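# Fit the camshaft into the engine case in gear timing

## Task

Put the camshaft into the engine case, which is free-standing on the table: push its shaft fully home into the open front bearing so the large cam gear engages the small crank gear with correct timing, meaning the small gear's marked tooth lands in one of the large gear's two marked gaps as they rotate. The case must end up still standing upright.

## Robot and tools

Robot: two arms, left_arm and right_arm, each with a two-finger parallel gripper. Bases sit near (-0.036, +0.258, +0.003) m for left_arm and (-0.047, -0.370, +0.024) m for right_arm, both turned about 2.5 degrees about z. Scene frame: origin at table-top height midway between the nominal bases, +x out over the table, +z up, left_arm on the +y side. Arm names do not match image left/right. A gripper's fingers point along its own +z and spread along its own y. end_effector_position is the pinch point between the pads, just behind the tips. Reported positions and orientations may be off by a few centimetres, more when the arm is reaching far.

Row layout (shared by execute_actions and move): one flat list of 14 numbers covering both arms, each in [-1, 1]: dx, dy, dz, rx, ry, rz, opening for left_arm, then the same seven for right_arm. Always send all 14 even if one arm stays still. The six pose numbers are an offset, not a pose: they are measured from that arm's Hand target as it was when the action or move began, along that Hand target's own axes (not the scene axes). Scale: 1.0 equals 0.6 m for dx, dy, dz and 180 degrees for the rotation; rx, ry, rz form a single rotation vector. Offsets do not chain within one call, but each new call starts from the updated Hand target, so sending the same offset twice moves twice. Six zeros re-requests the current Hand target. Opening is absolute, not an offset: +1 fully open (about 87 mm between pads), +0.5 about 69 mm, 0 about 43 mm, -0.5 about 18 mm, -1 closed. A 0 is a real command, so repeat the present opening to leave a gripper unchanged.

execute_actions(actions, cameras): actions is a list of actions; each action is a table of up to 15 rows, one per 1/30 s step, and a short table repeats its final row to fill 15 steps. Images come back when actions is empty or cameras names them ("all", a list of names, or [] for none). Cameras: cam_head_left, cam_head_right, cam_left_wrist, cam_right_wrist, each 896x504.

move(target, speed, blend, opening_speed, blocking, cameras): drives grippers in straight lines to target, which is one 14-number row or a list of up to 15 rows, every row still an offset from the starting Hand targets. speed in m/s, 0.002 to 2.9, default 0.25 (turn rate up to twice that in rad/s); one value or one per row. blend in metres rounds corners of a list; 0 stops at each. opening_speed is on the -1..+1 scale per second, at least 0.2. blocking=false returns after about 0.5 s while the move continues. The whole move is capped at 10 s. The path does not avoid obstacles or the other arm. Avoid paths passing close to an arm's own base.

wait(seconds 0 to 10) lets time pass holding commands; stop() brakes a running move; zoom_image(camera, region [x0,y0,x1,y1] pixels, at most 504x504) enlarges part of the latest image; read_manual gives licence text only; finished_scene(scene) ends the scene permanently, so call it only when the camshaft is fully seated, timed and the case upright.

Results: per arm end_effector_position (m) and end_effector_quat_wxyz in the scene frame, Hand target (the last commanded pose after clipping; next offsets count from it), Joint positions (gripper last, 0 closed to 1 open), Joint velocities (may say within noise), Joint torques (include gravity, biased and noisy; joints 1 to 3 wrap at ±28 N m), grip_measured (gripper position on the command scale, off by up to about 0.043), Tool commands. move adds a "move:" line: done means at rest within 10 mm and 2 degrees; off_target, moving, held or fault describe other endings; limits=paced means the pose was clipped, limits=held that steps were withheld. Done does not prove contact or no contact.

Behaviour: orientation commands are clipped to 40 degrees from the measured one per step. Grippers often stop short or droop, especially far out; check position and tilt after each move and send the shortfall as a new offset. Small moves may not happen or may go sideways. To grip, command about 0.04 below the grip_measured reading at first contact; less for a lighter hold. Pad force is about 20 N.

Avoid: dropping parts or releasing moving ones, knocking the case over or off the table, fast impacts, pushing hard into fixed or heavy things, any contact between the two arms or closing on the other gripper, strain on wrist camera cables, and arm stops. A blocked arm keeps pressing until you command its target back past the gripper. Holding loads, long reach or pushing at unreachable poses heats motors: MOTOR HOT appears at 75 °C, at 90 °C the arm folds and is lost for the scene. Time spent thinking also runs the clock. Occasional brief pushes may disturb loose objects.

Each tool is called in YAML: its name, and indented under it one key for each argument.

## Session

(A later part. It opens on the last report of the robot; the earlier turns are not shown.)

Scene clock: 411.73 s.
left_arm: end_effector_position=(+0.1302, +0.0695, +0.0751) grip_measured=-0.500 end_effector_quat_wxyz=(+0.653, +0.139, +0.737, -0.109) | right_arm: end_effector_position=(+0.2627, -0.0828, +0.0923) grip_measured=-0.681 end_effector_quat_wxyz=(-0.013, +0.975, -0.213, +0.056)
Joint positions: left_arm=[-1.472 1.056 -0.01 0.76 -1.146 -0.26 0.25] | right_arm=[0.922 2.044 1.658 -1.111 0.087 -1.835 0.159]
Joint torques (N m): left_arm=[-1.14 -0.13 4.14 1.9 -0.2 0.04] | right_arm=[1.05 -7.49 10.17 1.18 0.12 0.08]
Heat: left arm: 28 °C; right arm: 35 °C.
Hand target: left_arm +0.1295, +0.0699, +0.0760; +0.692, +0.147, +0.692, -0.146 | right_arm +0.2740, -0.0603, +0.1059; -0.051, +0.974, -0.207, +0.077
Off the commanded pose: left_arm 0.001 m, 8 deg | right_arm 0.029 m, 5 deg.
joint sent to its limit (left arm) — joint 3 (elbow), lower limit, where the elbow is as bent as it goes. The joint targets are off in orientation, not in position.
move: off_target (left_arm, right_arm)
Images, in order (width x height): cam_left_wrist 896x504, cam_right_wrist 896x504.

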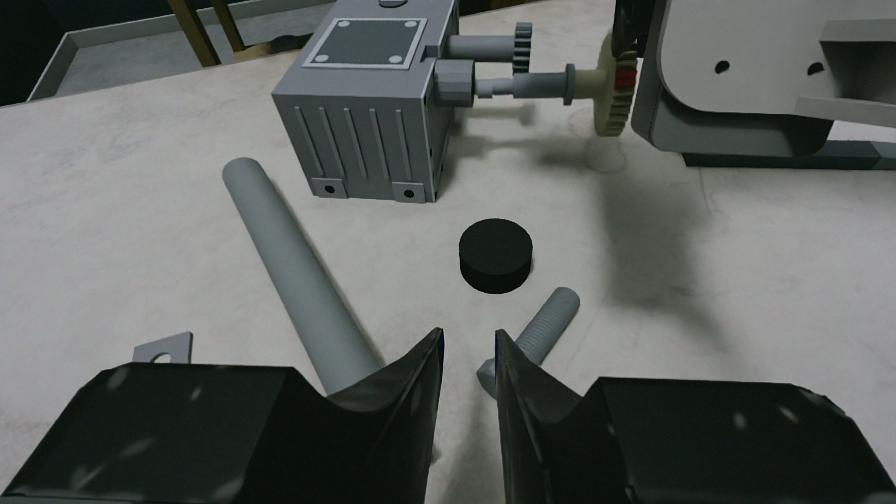

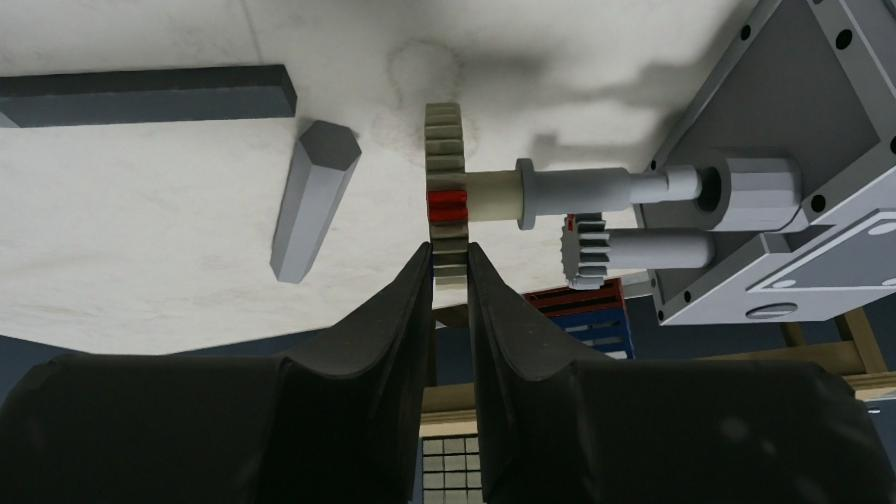

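move:
  target:
    - [0,0,0,0,0,0,-0.5,0,0.012,-0.002,0.010,0,0,-0.8]
    - [0,0,0,0,0,0,-0.5,0,-0.01,-0.002,0.010,0,0,-0.8]
  speed: 0.04
  blend: [0.002,0]
  cameras: ["cam_right_wrist","cam_left_wrist"]

zoom_image:
  camera: "cam_right_wrist"
  region: [420, 80, 820, 320]

zoom_image:
  camera: "cam_left_wrist"
  region: [410, 10, 690, 170]

Scene clock: 428.97 s.
left_arm: end_effector_position=(+0.1302, +0.0695, +0.0751) grip_measured=-0.500 end_effector_quat_wxyz=(+0.653, +0.139, +0.737, -0.109) | right_arm: end_effector_position=(+0.2639, -0.0815, +0.0912) grip_measured=-0.681 end_effector_quat_wxyz=(-0.018, +0.975, -0.213, +0.058)
Joint positions: left_arm=[-1.472 1.056 -0.01 0.76 -1.146 -0.26 0.25] | right_arm=[0.922 2.041 1.648 -1.092 0.087 -1.835 0.16]
Joint torques (N m): left_arm=[-1.13 -0.1 4.12 1.9 -0.2 0.03] | right_arm=[1.11 -8.02 10.17 1.33 0.06 0.05]
Heat: left arm: 28 °C; right arm: 34 °C.
Hand target: left_arm +0.1295, +0.0699, +0.0760; +0.692, +0.147, +0.692, -0.146 | right_arm +0.2762, -0.0549, +0.1078; -0.066, +0.973, -0.206, +0.080
Off the commanded pose: left_arm 0.001 m, 8 deg | right_arm 0.034 m, 6 deg.
joint sent to its limit (left arm) — joint 3 (elbow), lower limit, where the elbow is as bent as it goes. The joint targets are off in orientation, not in position.
move: off_target (left_arm, right_arm)
Images, in order (width x height): cam_left_wrist 896x504, cam_right_wrist 896x504.

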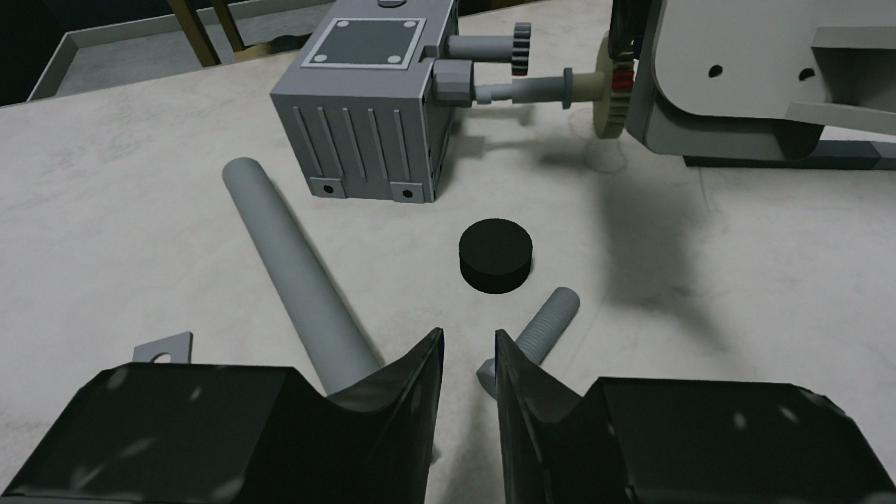

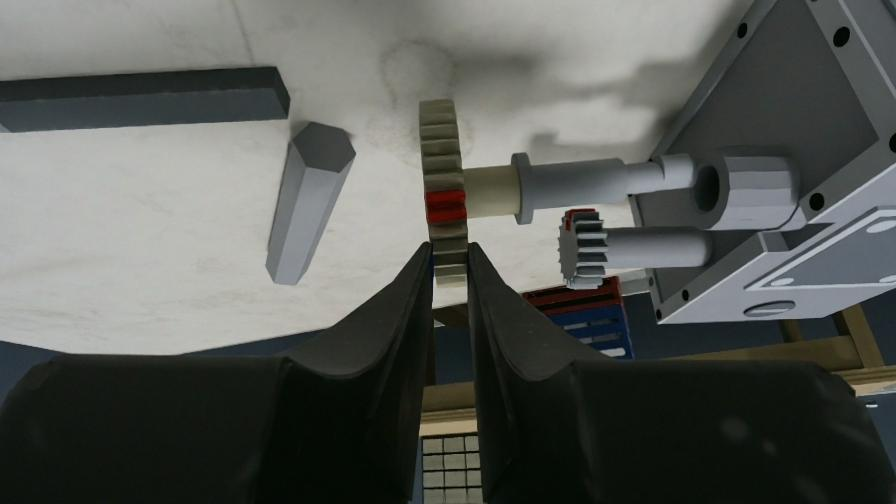

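Scaled by 1.260 from the camera's 896x504 image, which has a finer 1280x720 frame.

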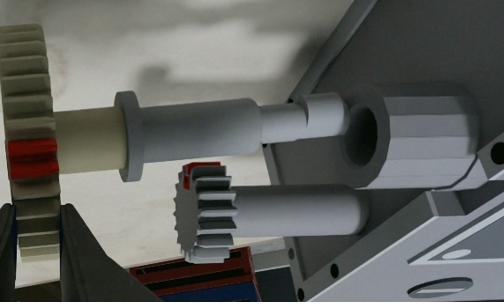

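Scaled by 1.800 from the camera's 896x504 image, which has a finer 1280x720 frame.

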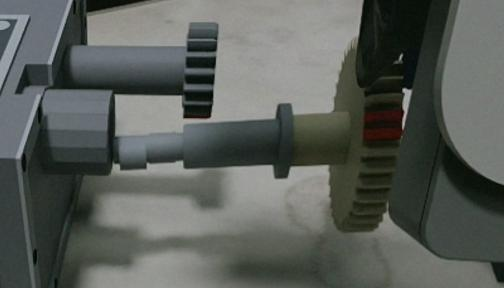

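move:
  target: [0,0,0,0,0,0,-0.5,0,0.07,-0.004,0,0,0,-1]
  speed: 0.08
  cameras: ["cam_right_wrist","cam_left_wrist"]

zoom_image:
  camera: "cam_right_wrist"
  region: [400, 80, 800, 320]

zoom_image:
  camera: "cam_left_wrist"
  region: [410, 10, 690, 170]

Scene clock: 447.60 s.
left_arm: end_effector_position=(+0.1302, +0.0695, +0.0751) grip_measured=-0.500 end_effector_quat_wxyz=(+0.653, +0.139, +0.737, -0.109) | right_arm: end_effector_position=(+0.2533, -0.0949, +0.0895) grip_measured=-0.693 end_effector_quat_wxyz=(-0.043, +0.975, -0.208, +0.067)
Joint positions: left_arm=[-1.472 1.056 -0.01 0.76 -1.146 -0.26 0.25] | right_arm=[0.917 1.927 1.472 -0.977 0.079 -1.851 0.154]
Joint torques (N m): left_arm=[-1.17 -0.1 4.11 1.91 -0.2 0.03] | right_arm=[-0.84 -9.76 5.24 1.09 0.09 -0.08]
Heat: left arm: 28 °C; right arm: 33 °C.
Hand target: left_arm +0.1295, +0.0699, +0.0760; +0.692, +0.147, +0.692, -0.146 | right_arm +0.2593, -0.0933, +0.1033; -0.066, +0.973, -0.206, +0.080
Off the commanded pose: left_arm 0.001 m, 8 deg | right_arm 0.015 m, 3 deg.
joint sent to its limit (left arm) — joint 3 (elbow), lower limit, where the elbow is as bent as it goes. The joint targets are off in orientation, not in position.
move: off_target (left_arm, right_arm)
Images, in order (width x height): cam_left_wrist 896x504, cam_right_wrist 896x504.

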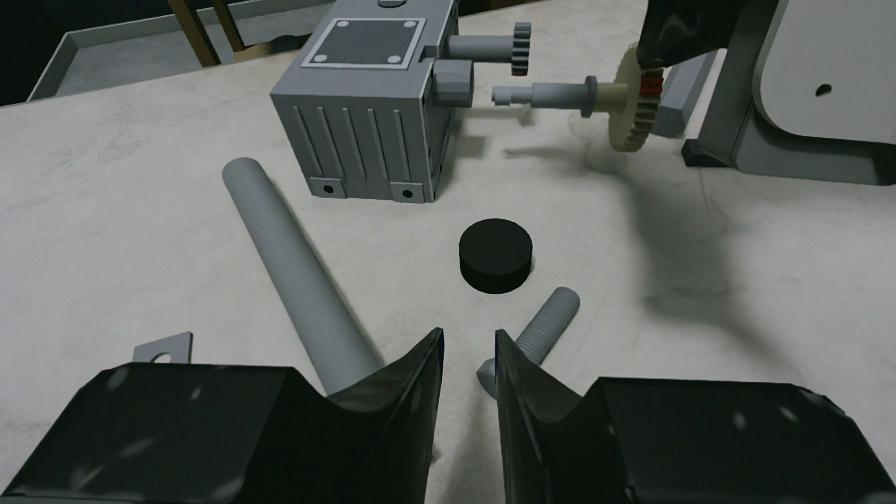

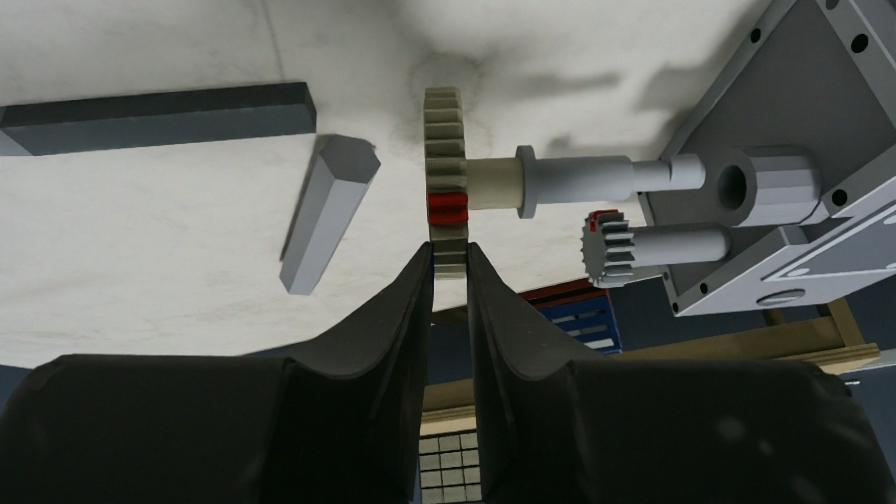

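Scaled by 1.260 from the camera's 896x504 image, which has a finer 1280x720 frame.

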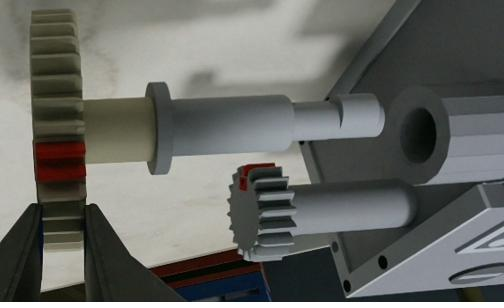

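Scaled by 1.800 from the camera's 896x504 image, which has a finer 1280x720 frame.

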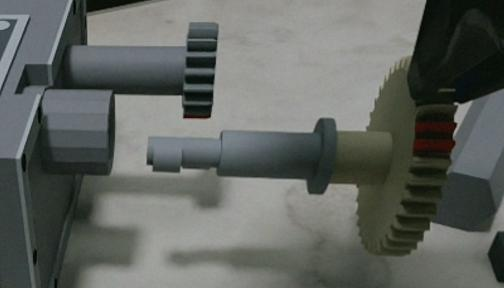

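move:
  target: [0,0,0,0,0,0,-0.5,-0.004,0.0045,0.03,-0.025,0,0,-0.8]
  speed: 0.05
  cameras: ["cam_right_wrist","cam_left_wrist"]

zoom_image:
  camera: "cam_left_wrist"
  region: [430, 30, 710, 190]

Scene clock: 466.67 s.
left_arm: end_effector_position=(+0.1302, +0.0695, +0.0751) grip_measured=-0.500 end_effector_quat_wxyz=(+0.653, +0.139, +0.737, -0.109) | right_arm: end_effector_position=(+0.2494, -0.1011, +0.0726) grip_measured=-0.693 end_effector_quat_wxyz=(-0.014, +0.977, -0.207, +0.055)
Joint positions: left_arm=[-1.472 1.056 -0.01 0.76 -1.146 -0.26 0.25] | right_arm=[0.917 1.97 1.472 -0.996 0.085 -1.851 0.154]
Joint torques (N m): left_arm=[-1.14 -0.12 4.14 1.9 -0.2 0.02] | right_arm=[0.02 -7.1 9.62 0.71 0.21 0.11]
Heat: left arm: 28 °C; right arm: 35 °C.
Hand target: left_arm +0.1295, +0.0699, +0.0760; +0.692, +0.147, +0.692, -0.146 | right_arm +0.2594, -0.0930, +0.0850; -0.028, +0.975, -0.209, +0.072
Off the commanded pose: left_arm 0.001 m, 8 deg | right_arm 0.018 m, 3 deg.
joint sent to its limit (left arm) — joint 3 (elbow), lower limit, where the elbow is as bent as it goes. The joint targets are off in orientation, not in position.
move: off_target (left_arm, right_arm)
Images, in order (width x height): cam_left_wrist 896x504, cam_right_wrist 896x504.

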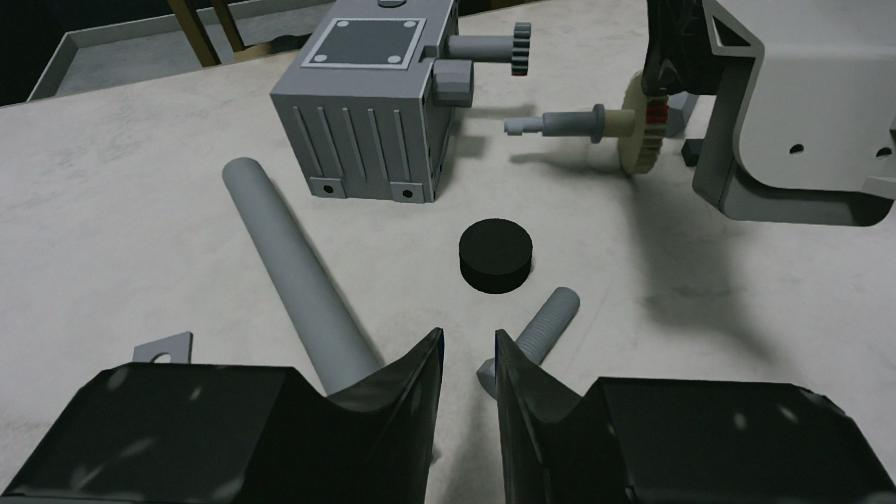

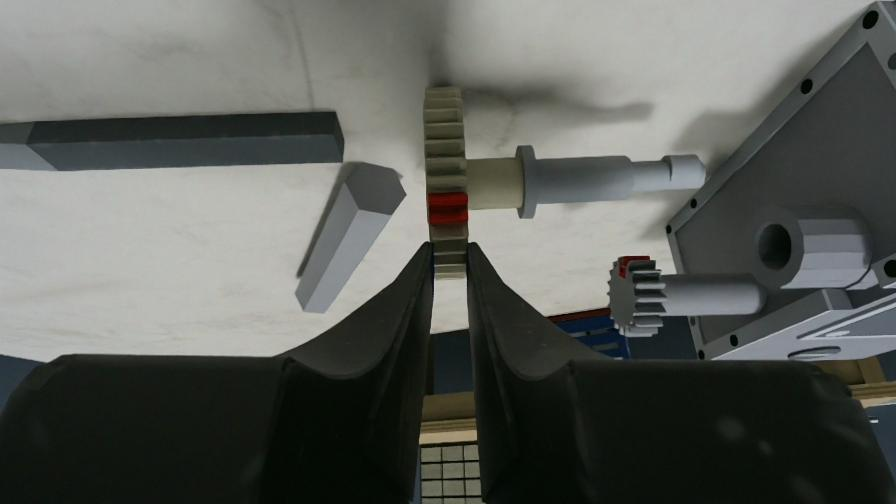

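Scaled by 1.800 from the camera's 896x504 image, which has a finer 1280x720 frame.

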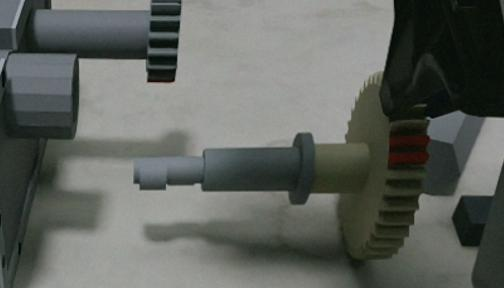

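move:
  target: [0,0,0,0,0,0,-0.5,0,0.001,0.010,-0.003,0,0,-0.8]
  speed: 0.03
  cameras: ["cam_right_wrist","cam_left_wrist"]

zoom_image:
  camera: "cam_left_wrist"
  region: [430, 30, 710, 190]

Scene clock: 477.17 s.
left_arm: end_effector_position=(+0.1302, +0.0695, +0.0751) grip_measured=-0.500 end_effector_quat_wxyz=(+0.653, +0.139, +0.737, -0.109) | right_arm: end_effector_position=(+0.2495, -0.1021, +0.0690) grip_measured=-0.693 end_effector_quat_wxyz=(-0.008, +0.977, -0.207, +0.055)
Joint positions: left_arm=[-1.472 1.056 -0.01 0.76 -1.146 -0.26 0.25] | right_arm=[0.917 1.981 1.472 -0.996 0.089 -1.851 0.154]
Joint torques (N m): left_arm=[-1.16 -0.16 4.12 1.9 -0.2 0.03] | right_arm=[-0.1 -6.75 9.39 0.79 0.22 0.09]
Heat: left arm: 28 °C; right arm: 35 °C.
Hand target: left_arm +0.1295, +0.0699, +0.0760; +0.692, +0.147, +0.692, -0.146 | right_arm +0.2601, -0.0934, +0.0790; -0.023, +0.975, -0.209, +0.071
Off the commanded pose: left_arm 0.001 m, 8 deg | right_arm 0.017 m, 3 deg.
joint sent to its limit (left arm) — joint 3 (elbow), lower limit, where the elbow is as bent as it goes. The joint targets are off in orientation, not in position.
move: off_target (left_arm, right_arm)
Images, in order (width x height): cam_left_wrist 896x504, cam_right_wrist 896x504.

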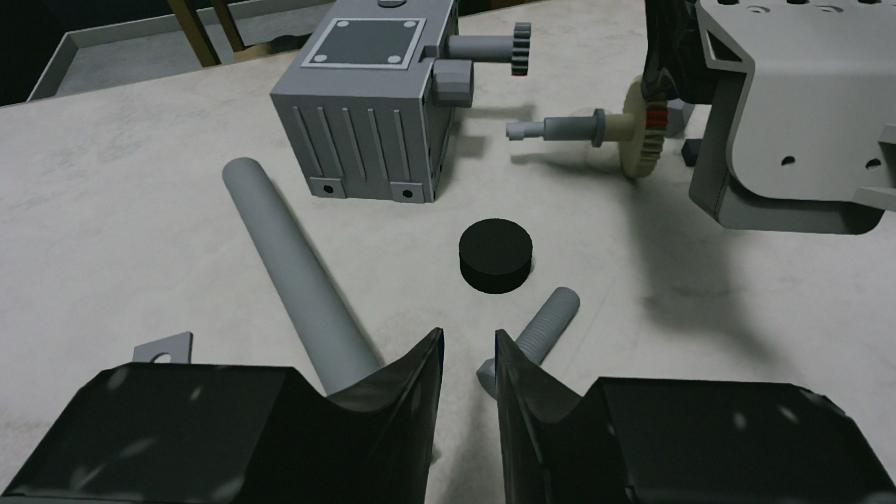

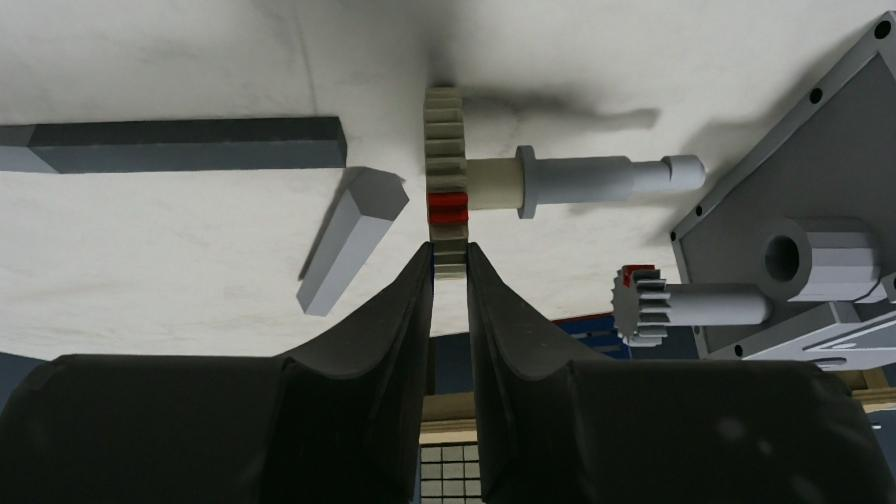

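Scaled by 1.800 from the camera's 896x504 image, which has a finer 1280x720 frame.

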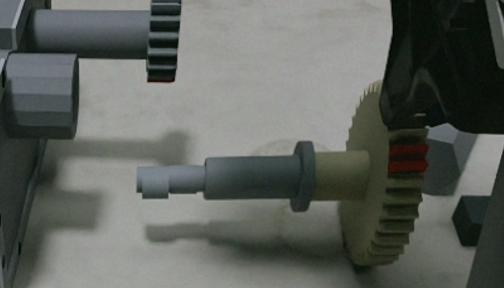

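Continue down until contact.

move:
  target: [0,0,0,0,0,0,-0.5,0,0.001,0.010,0,0,0,-0.8]
  speed: 0.03

move:
  target: [0,0,0,0,0,0,-0.5,0,0.001,0.008,0,0,0,-0.8]
  speed: 0.03
  cameras: ["cam_right_wrist","cam_left_wrist"]

zoom_image:
  camera: "cam_left_wrist"
  region: [430, 30, 710, 190]

Scene clock: 486.37 s.
left_arm: end_effector_position=(+0.1302, +0.0695, +0.0751) grip_measured=-0.500 end_effector_quat_wxyz=(+0.653, +0.139, +0.737, -0.109) | right_arm: end_effector_position=(+0.2511, -0.1019, +0.0687) grip_measured=-0.693 end_effector_quat_wxyz=(-0.008, +0.976, -0.207, +0.058)
Joint positions: left_arm=[-1.472 1.056 -0.01 0.76 -1.146 -0.26 0.25] | right_arm=[0.917 1.982 1.472 -0.991 0.095 -1.851 0.154]
Joint torques (N m): left_arm=[-1.16 -0.13 4.12 1.91 -0.21 0.03] | right_arm=[-0.29 -6.53 7.88 0.98 0.17 0.09]
Heat: left arm: 28 °C; right arm: 34 °C.
Hand target: left_arm +0.1295, +0.0699, +0.0760; +0.692, +0.147, +0.692, -0.146 | right_arm +0.2607, -0.0939, +0.0730; -0.023, +0.975, -0.209, +0.071
Off the commanded pose: left_arm 0.001 m, 8 deg | right_arm 0.013 m, 2 deg.
joint sent to its limit (left arm) — joint 3 (elbow), lower limit, where the elbow is as bent as it goes. The joint targets are off in orientation, not in position.
move: off_target (left_arm, right_arm)

Scene clock: 487.17 s.
left_arm: end_effector_position=(+0.1302, +0.0695, +0.0751) grip_measured=-0.500 end_effector_quat_wxyz=(+0.653, +0.139, +0.737, -0.109) | right_arm: end_effector_position=(+0.2538, -0.0998, +0.0683) grip_measured=-0.693 end_effector_quat_wxyz=(-0.012, +0.976, -0.208, +0.063)
Joint positions: left_arm=[-1.472 1.056 -0.01 0.76 -1.146 -0.26 0.25] | right_arm=[0.917 1.986 1.472 -0.976 0.1 -1.851 0.154]
Joint torques (N m): left_arm=[-1.14 -0.12 4.1 1.9 -0.21 0.02] | right_arm=[-0.39 -6.37 6.82 1.03 0.12 0.04]
Heat: left arm: 28 °C; right arm: 34 °C.
Hand target: left_arm +0.1295, +0.0699, +0.0760; +0.692, +0.147, +0.692, -0.146 | right_arm +0.2612, -0.0943, +0.0682; -0.023, +0.975, -0.209, +0.071
Off the commanded pose: left_arm 0.001 m, 8 deg | right_arm 0.009 m, 2 deg.
joint sent to its limit (left arm) — joint 3 (elbow), lower limit, where the elbow is as bent as it goes. The joint targets are off in orientation, not in position.
move: off_target (left_arm)
Images, in order (width x height): cam_left_wrist 896x504, cam_right_wrist 896x504.

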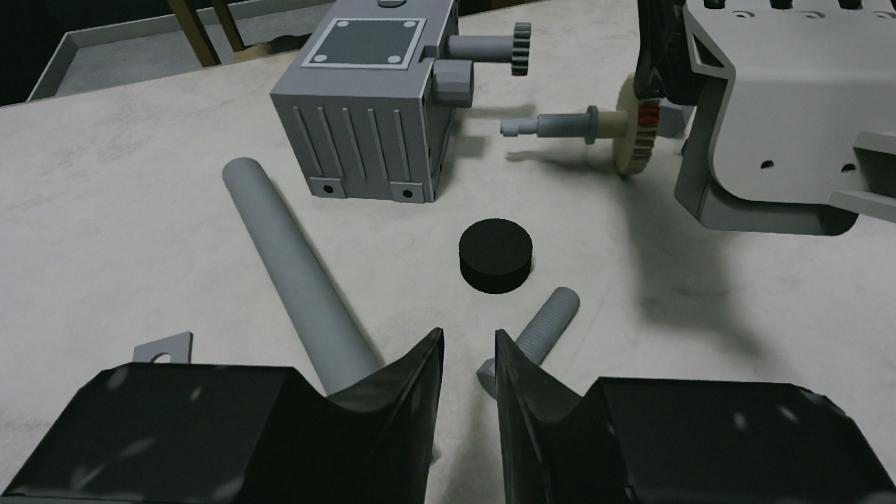

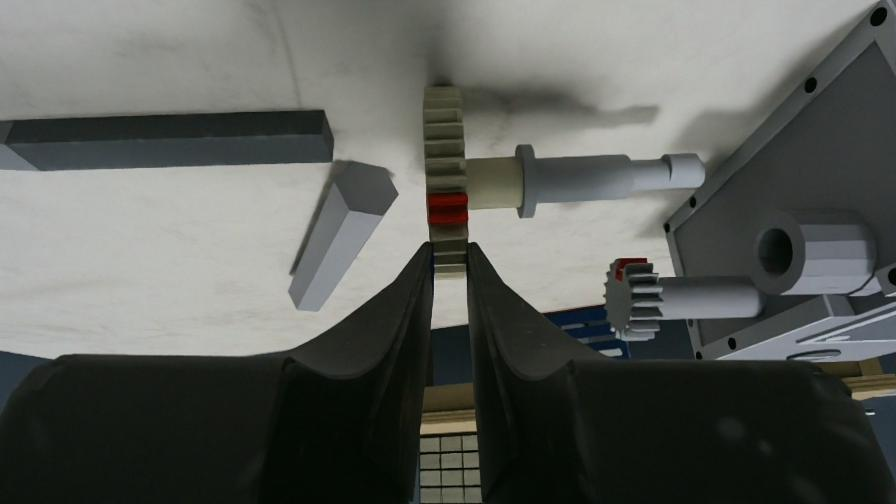

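Scaled by 1.800 from the camera's 896x504 image, which has a finer 1280x720 frame.

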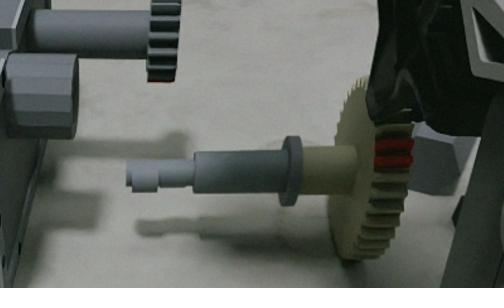

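move:
  target:
    - [0,0,0,0,0,0,-0.5,0,0.004,0.0,0,0,0,-0.65]
    - [0,0,0,0,0,0,-0.5,0,0.004,0.018,0,0,0,-0.65]
  speed: 0.03
  opening_speed: 0.3
  cameras: ["cam_right_wrist","cam_left_wrist"]

zoom_image:
  camera: "cam_left_wrist"
  region: [430, 30, 710, 190]

Scene clock: 495.83 s.
left_arm: end_effector_position=(+0.1302, +0.0695, +0.0751) grip_measured=-0.500 end_effector_quat_wxyz=(+0.653, +0.139, +0.737, -0.109) | right_arm: end_effector_position=(+0.2597, -0.0929, +0.0618) grip_measured=-0.650 end_effector_quat_wxyz=(-0.026, +0.975, -0.208, +0.071)
Joint positions: left_arm=[-1.472 1.056 -0.01 0.76 -1.146 -0.26 0.25] | right_arm=[0.917 1.998 1.458 -0.918 0.101 -1.851 0.175]
Joint torques (N m): left_arm=[-1.16 -0.1 4.14 1.9 -0.21 0.03] | right_arm=[-0.79 -6.79 4.89 0.92 0.13 0.02]
Heat: left arm: 28 °C; right arm: 33 °C.
Hand target: left_arm +0.1295, +0.0699, +0.0760; +0.692, +0.147, +0.692, -0.146 | right_arm +0.2618, -0.0964, +0.0574; -0.023, +0.975, -0.209, +0.071
Off the commanded pose: left_arm 0.001 m, 8 deg | right_arm 0.006 m, 0 deg.
joint sent to its limit (left arm) — joint 3 (elbow), lower limit, where the elbow is as bent as it goes. The joint targets are off in orientation, not in position.
move: off_target (left_arm)
Images, in order (width x height): cam_left_wrist 896x504, cam_right_wrist 896x504.

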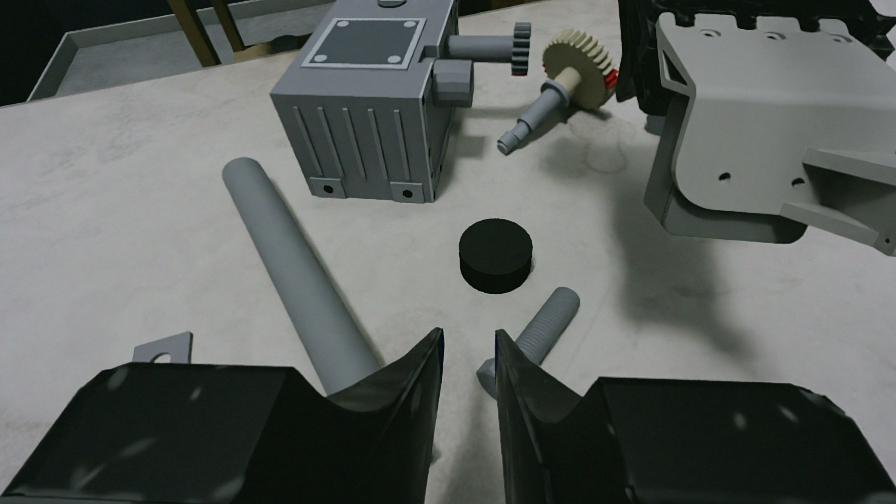

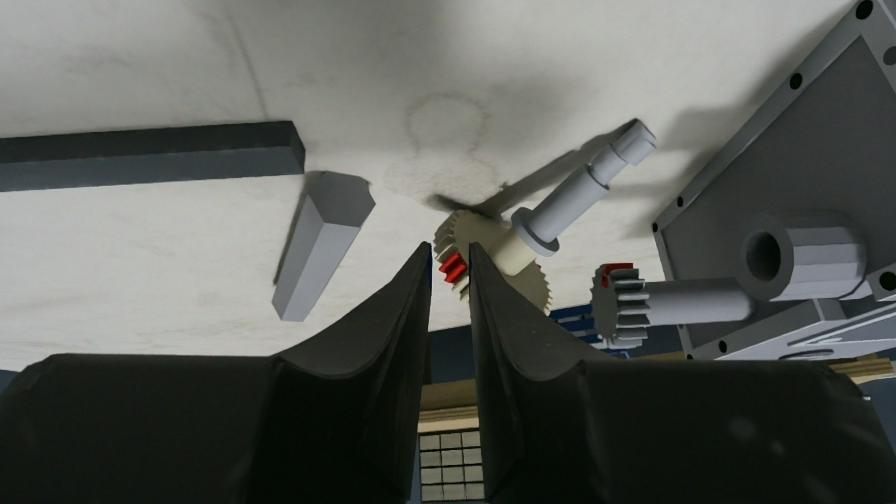

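Scaled by 1.800 from the camera's 896x504 image, which has a finer 1280x720 frame.

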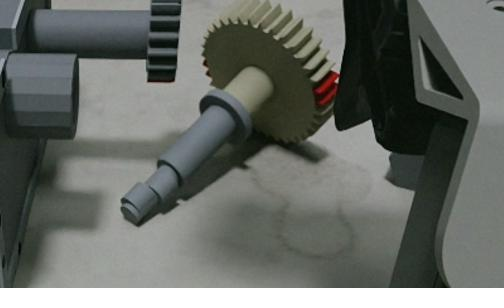

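move:
  target: [0,0,0,0,0,0,-0.5,0,0,-0.22,0,0,0,-0.65]
  speed: 0.1
  cameras: ["cam_right_wrist","cam_left_wrist","cam_head_left"]

zoom_image:
  camera: "cam_left_wrist"
  region: [430, 10, 710, 170]

zoom_image:
  camera: "cam_right_wrist"
  region: [440, 0, 720, 160]

Scene clock: 504.80 s.
left_arm: end_effector_position=(+0.1302, +0.0695, +0.0751) grip_measured=-0.500 end_effector_quat_wxyz=(+0.653, +0.139, +0.737, -0.109) | right_arm: end_effector_position=(+0.2422, -0.1025, +0.1700) grip_measured=-0.650 end_effector_quat_wxyz=(-0.004, +0.976, -0.208, +0.058)
Joint positions: left_arm=[-1.472 1.056 -0.01 0.76 -1.146 -0.26 0.25] | right_arm=[0.936 1.935 1.81 -1.386 0.101 -1.83 0.175]
Joint torques (N m): left_arm=[-1.16 -0.14 4.14 1.91 -0.2 0.03] | right_arm=[0.58 -8.77 8.7 0.57 0.13 0.18]
Heat: left arm: 28 °C; right arm: 33 °C.
Hand target: left_arm +0.1295, +0.0699, +0.0760; +0.692, +0.147, +0.692, -0.146 | right_arm +0.2422, -0.0984, +0.1880; -0.023, +0.975, -0.209, +0.071
Off the commanded pose: left_arm 0.001 m, 8 deg | right_arm 0.018 m, 3 deg.
joint sent to its limit (left arm) — joint 3 (elbow), lower limit, where the elbow is as bent as it goes. The joint targets are off in orientation, not in position.
move: off_target (left_arm, right_arm)
Images, in order (width x height): cam_head_left 896x504, cam_left_wrist 896x504, cam_right_wrist 896x504.

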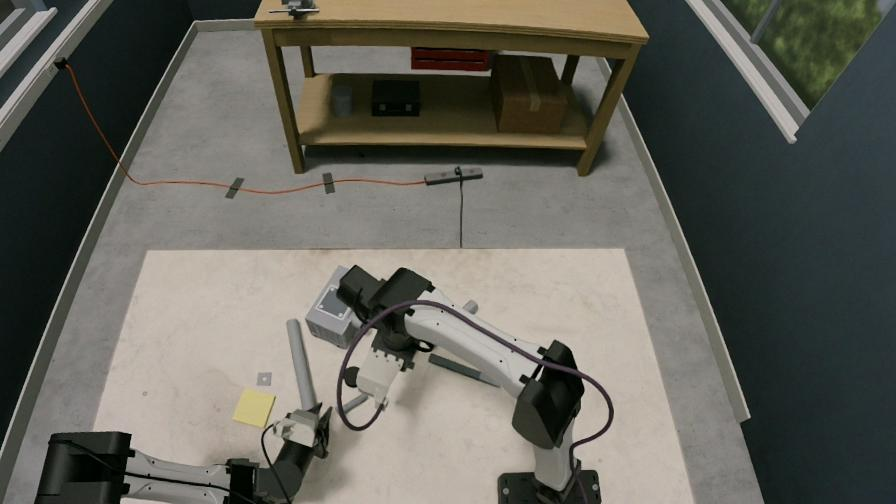

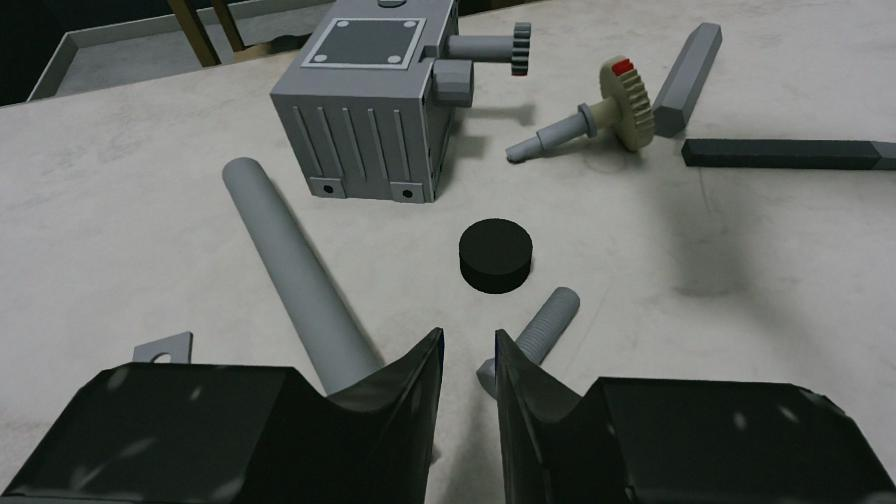

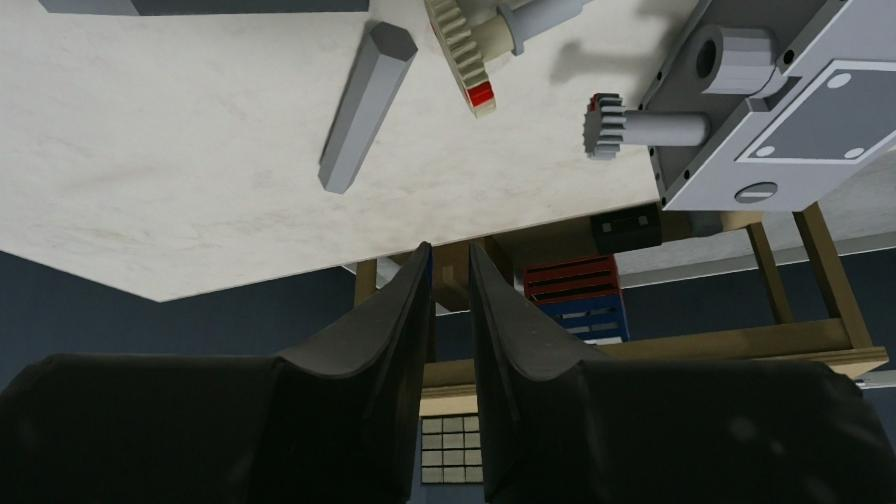

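Scaled by 1.800 from the camera's 896x504 image, which has a finer 1280x720 frame.

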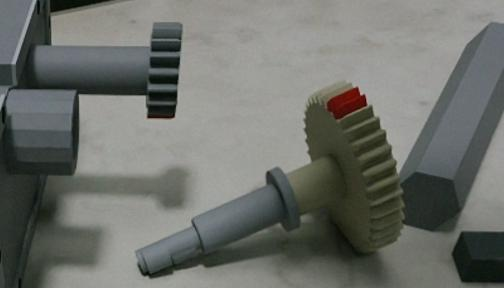

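Scaled by 1.800 from the camera's 896x504 image, which has a finer 1280x720 frame.

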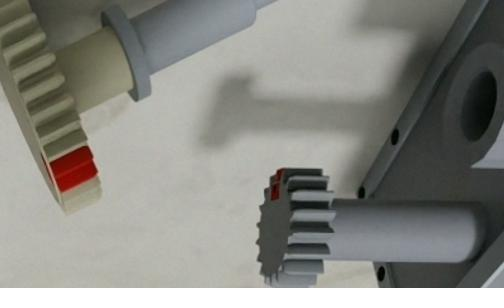

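move:
  target:
    - [0,0,0,0,0,0,-0.5,0.055,-0.003,-0.03,-0.0493,-0.0165,0.459,-0.3]
    - [0,0,0,0,0,0,-0.5,0.068,-0.062,0.103,-0.1216,0.1972,0.897,-0.3]
  speed: 0.2
  blend: [0.01,0]
  cameras: ["cam_right_wrist","cam_left_wrist"]

Scene clock: 598.63 s.
left_arm: end_effector_position=(+0.1302, +0.0695, +0.0751) grip_measured=-0.500 end_effector_quat_wxyz=(+0.653, +0.139, +0.737, -0.109) | right_arm: end_effector_position=(+0.2987, -0.0812, +0.1306) grip_measured=-0.300 end_effector_quat_wxyz=(+0.053, +0.099, +0.994, -0.012)
Joint positions: left_arm=[-1.472 1.056 -0.01 0.76 -1.146 -0.26 0.25] | right_arm=[0.704 2.441 2.505 -1.575 0.091 0.859 0.35]
Joint torques (N m): left_arm=[-1.18 -0.1 4.11 1.9 -0.2 0.03] | right_arm=[-0.88 -9.03 8.2 0.67 0.11 0.2]
Heat: left arm: 28 °C; right arm: 36 °C.
Hand target: left_arm +0.1295, +0.0699, +0.0760; +0.692, +0.147, +0.692, -0.146 | right_arm +0.3033, -0.0803, +0.1349; -0.100, +0.101, +0.976, -0.165
Off the commanded pose: left_arm 0.001 m, 8 deg | right_arm 0.006 m, 25 deg.
joint sent to its limit (left arm) — joint 3 (elbow), lower limit, where the elbow is as bent as it goes. The joint targets are off in orientation, not in position.
joint sent to its limit (right arm) — joint 4 (wrist pitch), lower limit. The joint targets are off in orientation, not in position.
move: off_target (left_arm, right_arm)
Images, in order (width x height): cam_left_wrist 896x504, cam_right_wrist 896x504.

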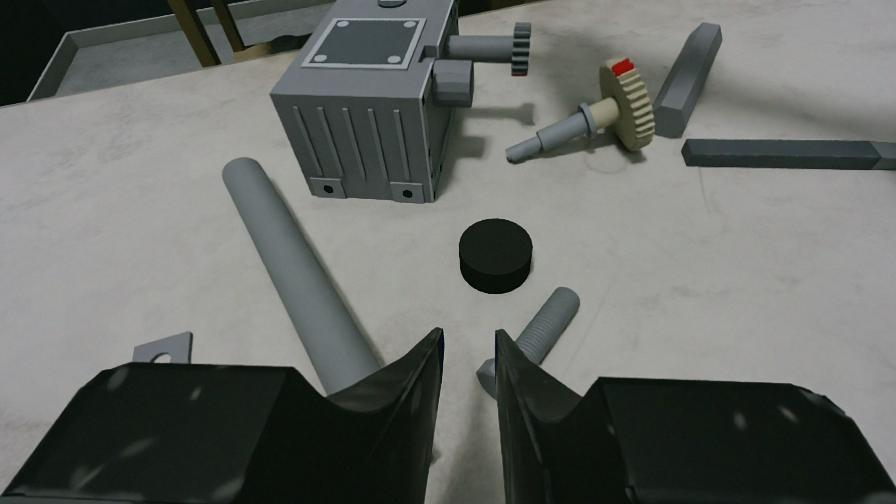

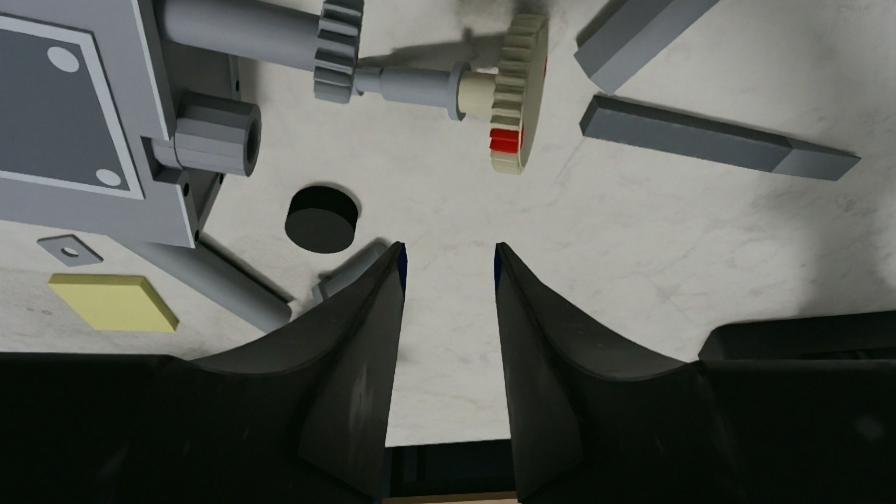

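move:
  target: [-0.2,0.153,-0.0675,0,0,0,-0.5,0.007,-0.013,0.071,-0.0559,-0.1007,-0.0067,-0.3]
  speed: 0.15
  cameras: ["cam_right_wrist","cam_left_wrist"]

Scene clock: 642.27 s.
left_arm: end_effector_position=(+0.1298, +0.1677, +0.1907) grip_measured=-0.500 end_effector_quat_wxyz=(+0.669, +0.137, +0.724, -0.096) | right_arm: end_effector_position=(+0.2888, -0.1009, +0.0955) grip_measured=-0.300 end_effector_quat_wxyz=(+0.054, +0.080, +0.991, -0.094)
Joint positions: left_arm=[-1.442 0.018 0.374 -0.566 -1.149 -0.147 0.25] | right_arm=[0.732 2.441 2.352 -1.535 0.21 0.858 0.35]
Joint torques (N m): left_arm=[0.17 2.21 6.61 1.55 0.08 -0.1] | right_arm=[0.4 -10.52 4.67 0.61 0.32 -0.04]
Heat: left arm: 28 °C; right arm: 40 °C.
Hand target: left_arm +0.1297, +0.1703, +0.1960; +0.692, +0.147, +0.692, -0.146 | right_arm +0.2882, -0.0993, +0.0988; +0.062, +0.072, +0.991, -0.091
Off the commanded pose: left_arm 0.006 m, 7 deg | right_arm 0.004 m, 1 deg.
joint sent to its limit (left arm) — joint 2 (shoulder), lower limit. The joint targets are off in orientation, not in position.
move: off_target (left_arm)
Images, in order (width x height): cam_left_wrist 896x504, cam_right_wrist 896x504.

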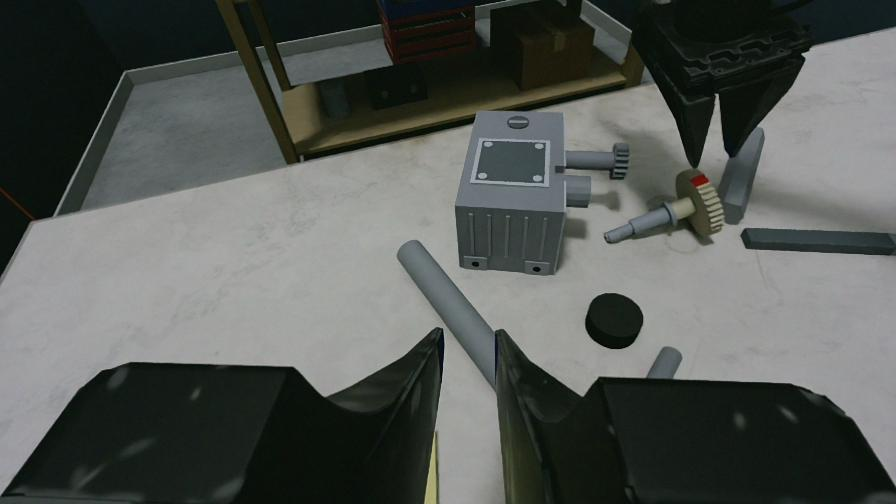

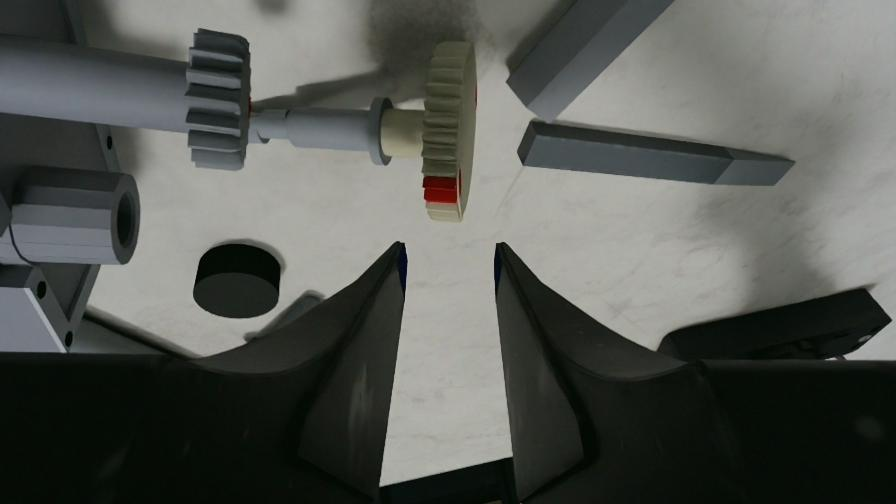

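move:
  target: [0,0,0,0,0,0,-0.5,0,0.0,0.022,0.05,0,0,-0.3]
  speed: 0.1
  cameras: ["cam_right_wrist"]

Scene clock: 650.37 s.
left_arm: end_effector_position=(+0.1298, +0.1675, +0.1904) grip_measured=-0.500 end_effector_quat_wxyz=(+0.669, +0.137, +0.724, -0.096) | right_arm: end_effector_position=(+0.2880, -0.1064, +0.0824) grip_measured=-0.300 end_effector_quat_wxyz=(+0.070, +0.071, +0.984, -0.146)
Joint positions: left_arm=[-1.438 0.018 0.374 -0.566 -1.143 -0.147 0.25] | right_arm=[0.761 2.495 2.382 -1.572 0.305 0.881 0.35]
Joint torques (N m): left_arm=[0.18 2.19 6.65 1.56 0.09 -0.09] | right_arm=[0.51 -9.18 8.21 0.3 0.41 0.21]
Heat: left arm: 28 °C; right arm: 41 °C.
Hand target: left_arm +0.1296, +0.1702, +0.1960; +0.692, +0.146, +0.692, -0.146 | right_arm +0.2897, -0.1019, +0.0859; +0.056, +0.077, +0.981, -0.169
Off the commanded pose: left_arm 0.006 m, 7 deg | right_arm 0.006 m, 3 deg.
joint sent to its limit (left arm) — joint 2 (shoulder), lower limit. The joint targets are off in orientation, not in position.
joint sent to its limit (right arm) — joint 4 (wrist pitch), lower limit. The joint targets are off in orientation, not in position.
move: off_target (left_arm, right_arm)
Images, in order (width x height): cam_right_wrist 896x504.

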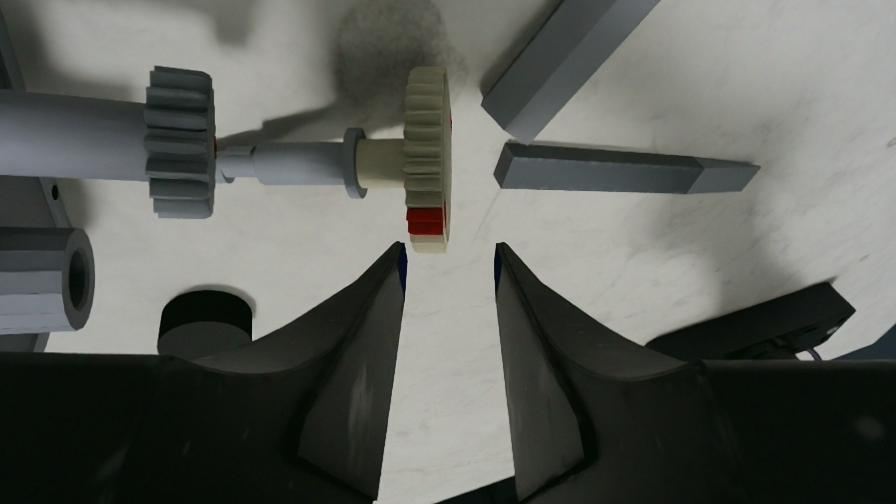

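move:
  target:
    - [0,0,0,0,0,0,-0.5,0,0.014,0.0,0,0,0,-0.3]
    - [0,0,0,0,0,0,-0.5,0,0.014,0.036,0.004,0,0,-0.3]
  speed: 0.06
  cameras: ["cam_right_wrist"]

Scene clock: 656.37 s.
left_arm: end_effector_position=(+0.1298, +0.1675, +0.1904) grip_measured=-0.500 end_effector_quat_wxyz=(+0.669, +0.137, +0.724, -0.096) | right_arm: end_effector_position=(+0.2877, -0.1031, +0.0590) grip_measured=-0.300 end_effector_quat_wxyz=(+0.059, +0.067, +0.982, -0.164)
Joint positions: left_arm=[-1.438 0.018 0.374 -0.566 -1.143 -0.147 0.25] | right_arm=[0.771 2.567 2.412 -1.573 0.314 0.89 0.35]
Joint torques (N m): left_arm=[0.17 2.21 6.64 1.56 0.09 -0.09] | right_arm=[-0.36 -9.48 8.43 0.2 0.39 0.24]
Heat: left arm: 28 °C; right arm: 40 °C.
Hand target: left_arm +0.1296, +0.1702, +0.1960; +0.692, +0.146, +0.692, -0.146 | right_arm +0.2929, -0.1014, +0.0630; +0.056, +0.077, +0.980, -0.175
Off the commanded pose: left_arm 0.006 m, 7 deg | right_arm 0.007 m, 2 deg.
joint sent to its limit (left arm) — joint 2 (shoulder), lower limit. The joint targets are off in orientation, not in position.
joint sent to its limit (right arm) — joint 4 (wrist pitch), lower limit. The joint targets still meet the commanded pose.
move: off_target (left_arm)
Images, in order (width x height): cam_right_wrist 896x504.

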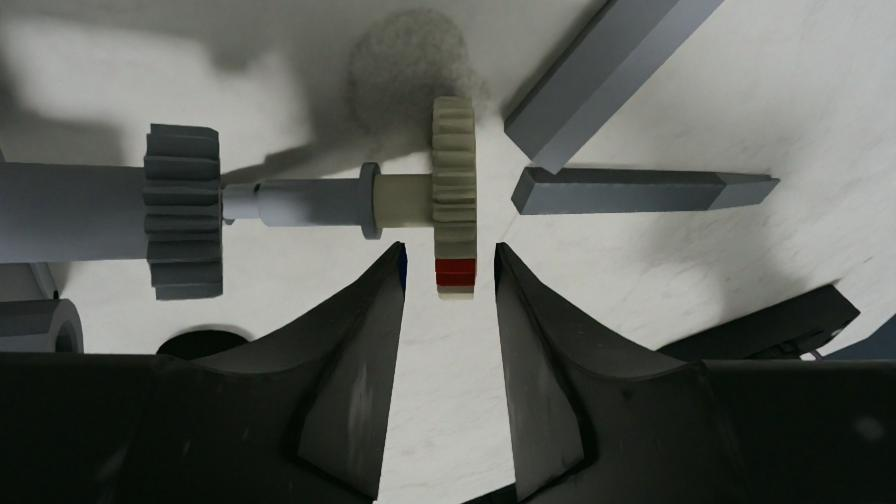

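move:
  target:
    - [0,0,0,0,0,0,-0.5,0,0.005,0.007,0,0,0,-0.3]
    - [0,0,0,0,0,0,-0.5,0,0.005,0.007,0,0,0,-0.8]
  speed: 0.06
  opening_speed: 0.4
  cameras: ["cam_right_wrist"]

Scene clock: 673.37 s.
left_arm: end_effector_position=(+0.1298, +0.1675, +0.1904) grip_measured=-0.500 end_effector_quat_wxyz=(+0.669, +0.137, +0.724, -0.096) | right_arm: end_effector_position=(+0.2881, -0.1036, +0.0549) grip_measured=-0.650 end_effector_quat_wxyz=(+0.057, +0.067, +0.982, -0.169)
Joint positions: left_arm=[-1.438 0.018 0.374 -0.566 -1.143 -0.147 0.25] | right_arm=[0.771 2.584 2.424 -1.58 0.318 0.892 0.175]
Joint torques (N m): left_arm=[0.18 2.18 6.65 1.56 0.1 -0.09] | right_arm=[-0.29 -9.42 8.47 0.26 0.36 0.24]
Heat: left arm: 28 °C; right arm: 39 °C.
Hand target: left_arm +0.1296, +0.1702, +0.1960; +0.692, +0.146, +0.692, -0.146 | right_arm +0.2937, -0.1001, +0.0579; +0.055, +0.077, +0.980, -0.175
Off the commanded pose: left_arm 0.006 m, 7 deg | right_arm 0.007 m, 1 deg.
joint sent to its limit (left arm) — joint 2 (shoulder), lower limit. The joint targets are off in orientation, not in position.
joint sent to its limit (right arm) — joint 4 (wrist pitch), lower limit. The joint targets still meet the commanded pose.
move: off_target (left_arm)
Images, in order (width x height): cam_right_wrist 896x504.

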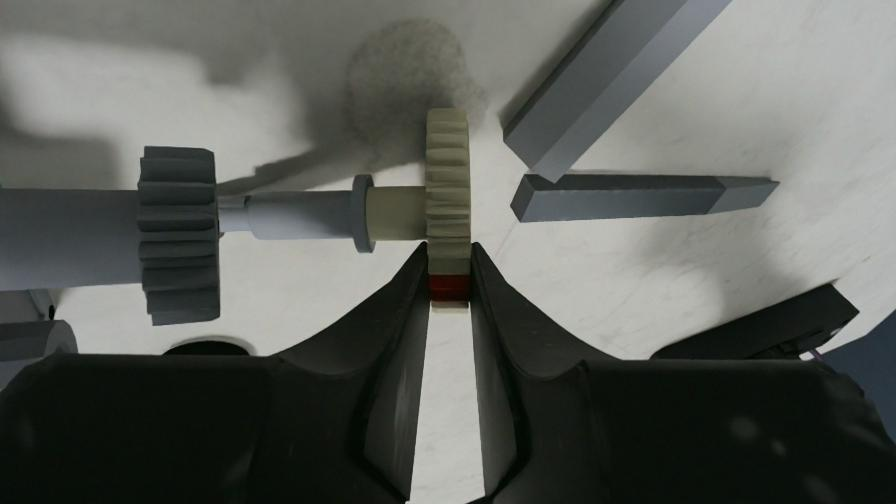

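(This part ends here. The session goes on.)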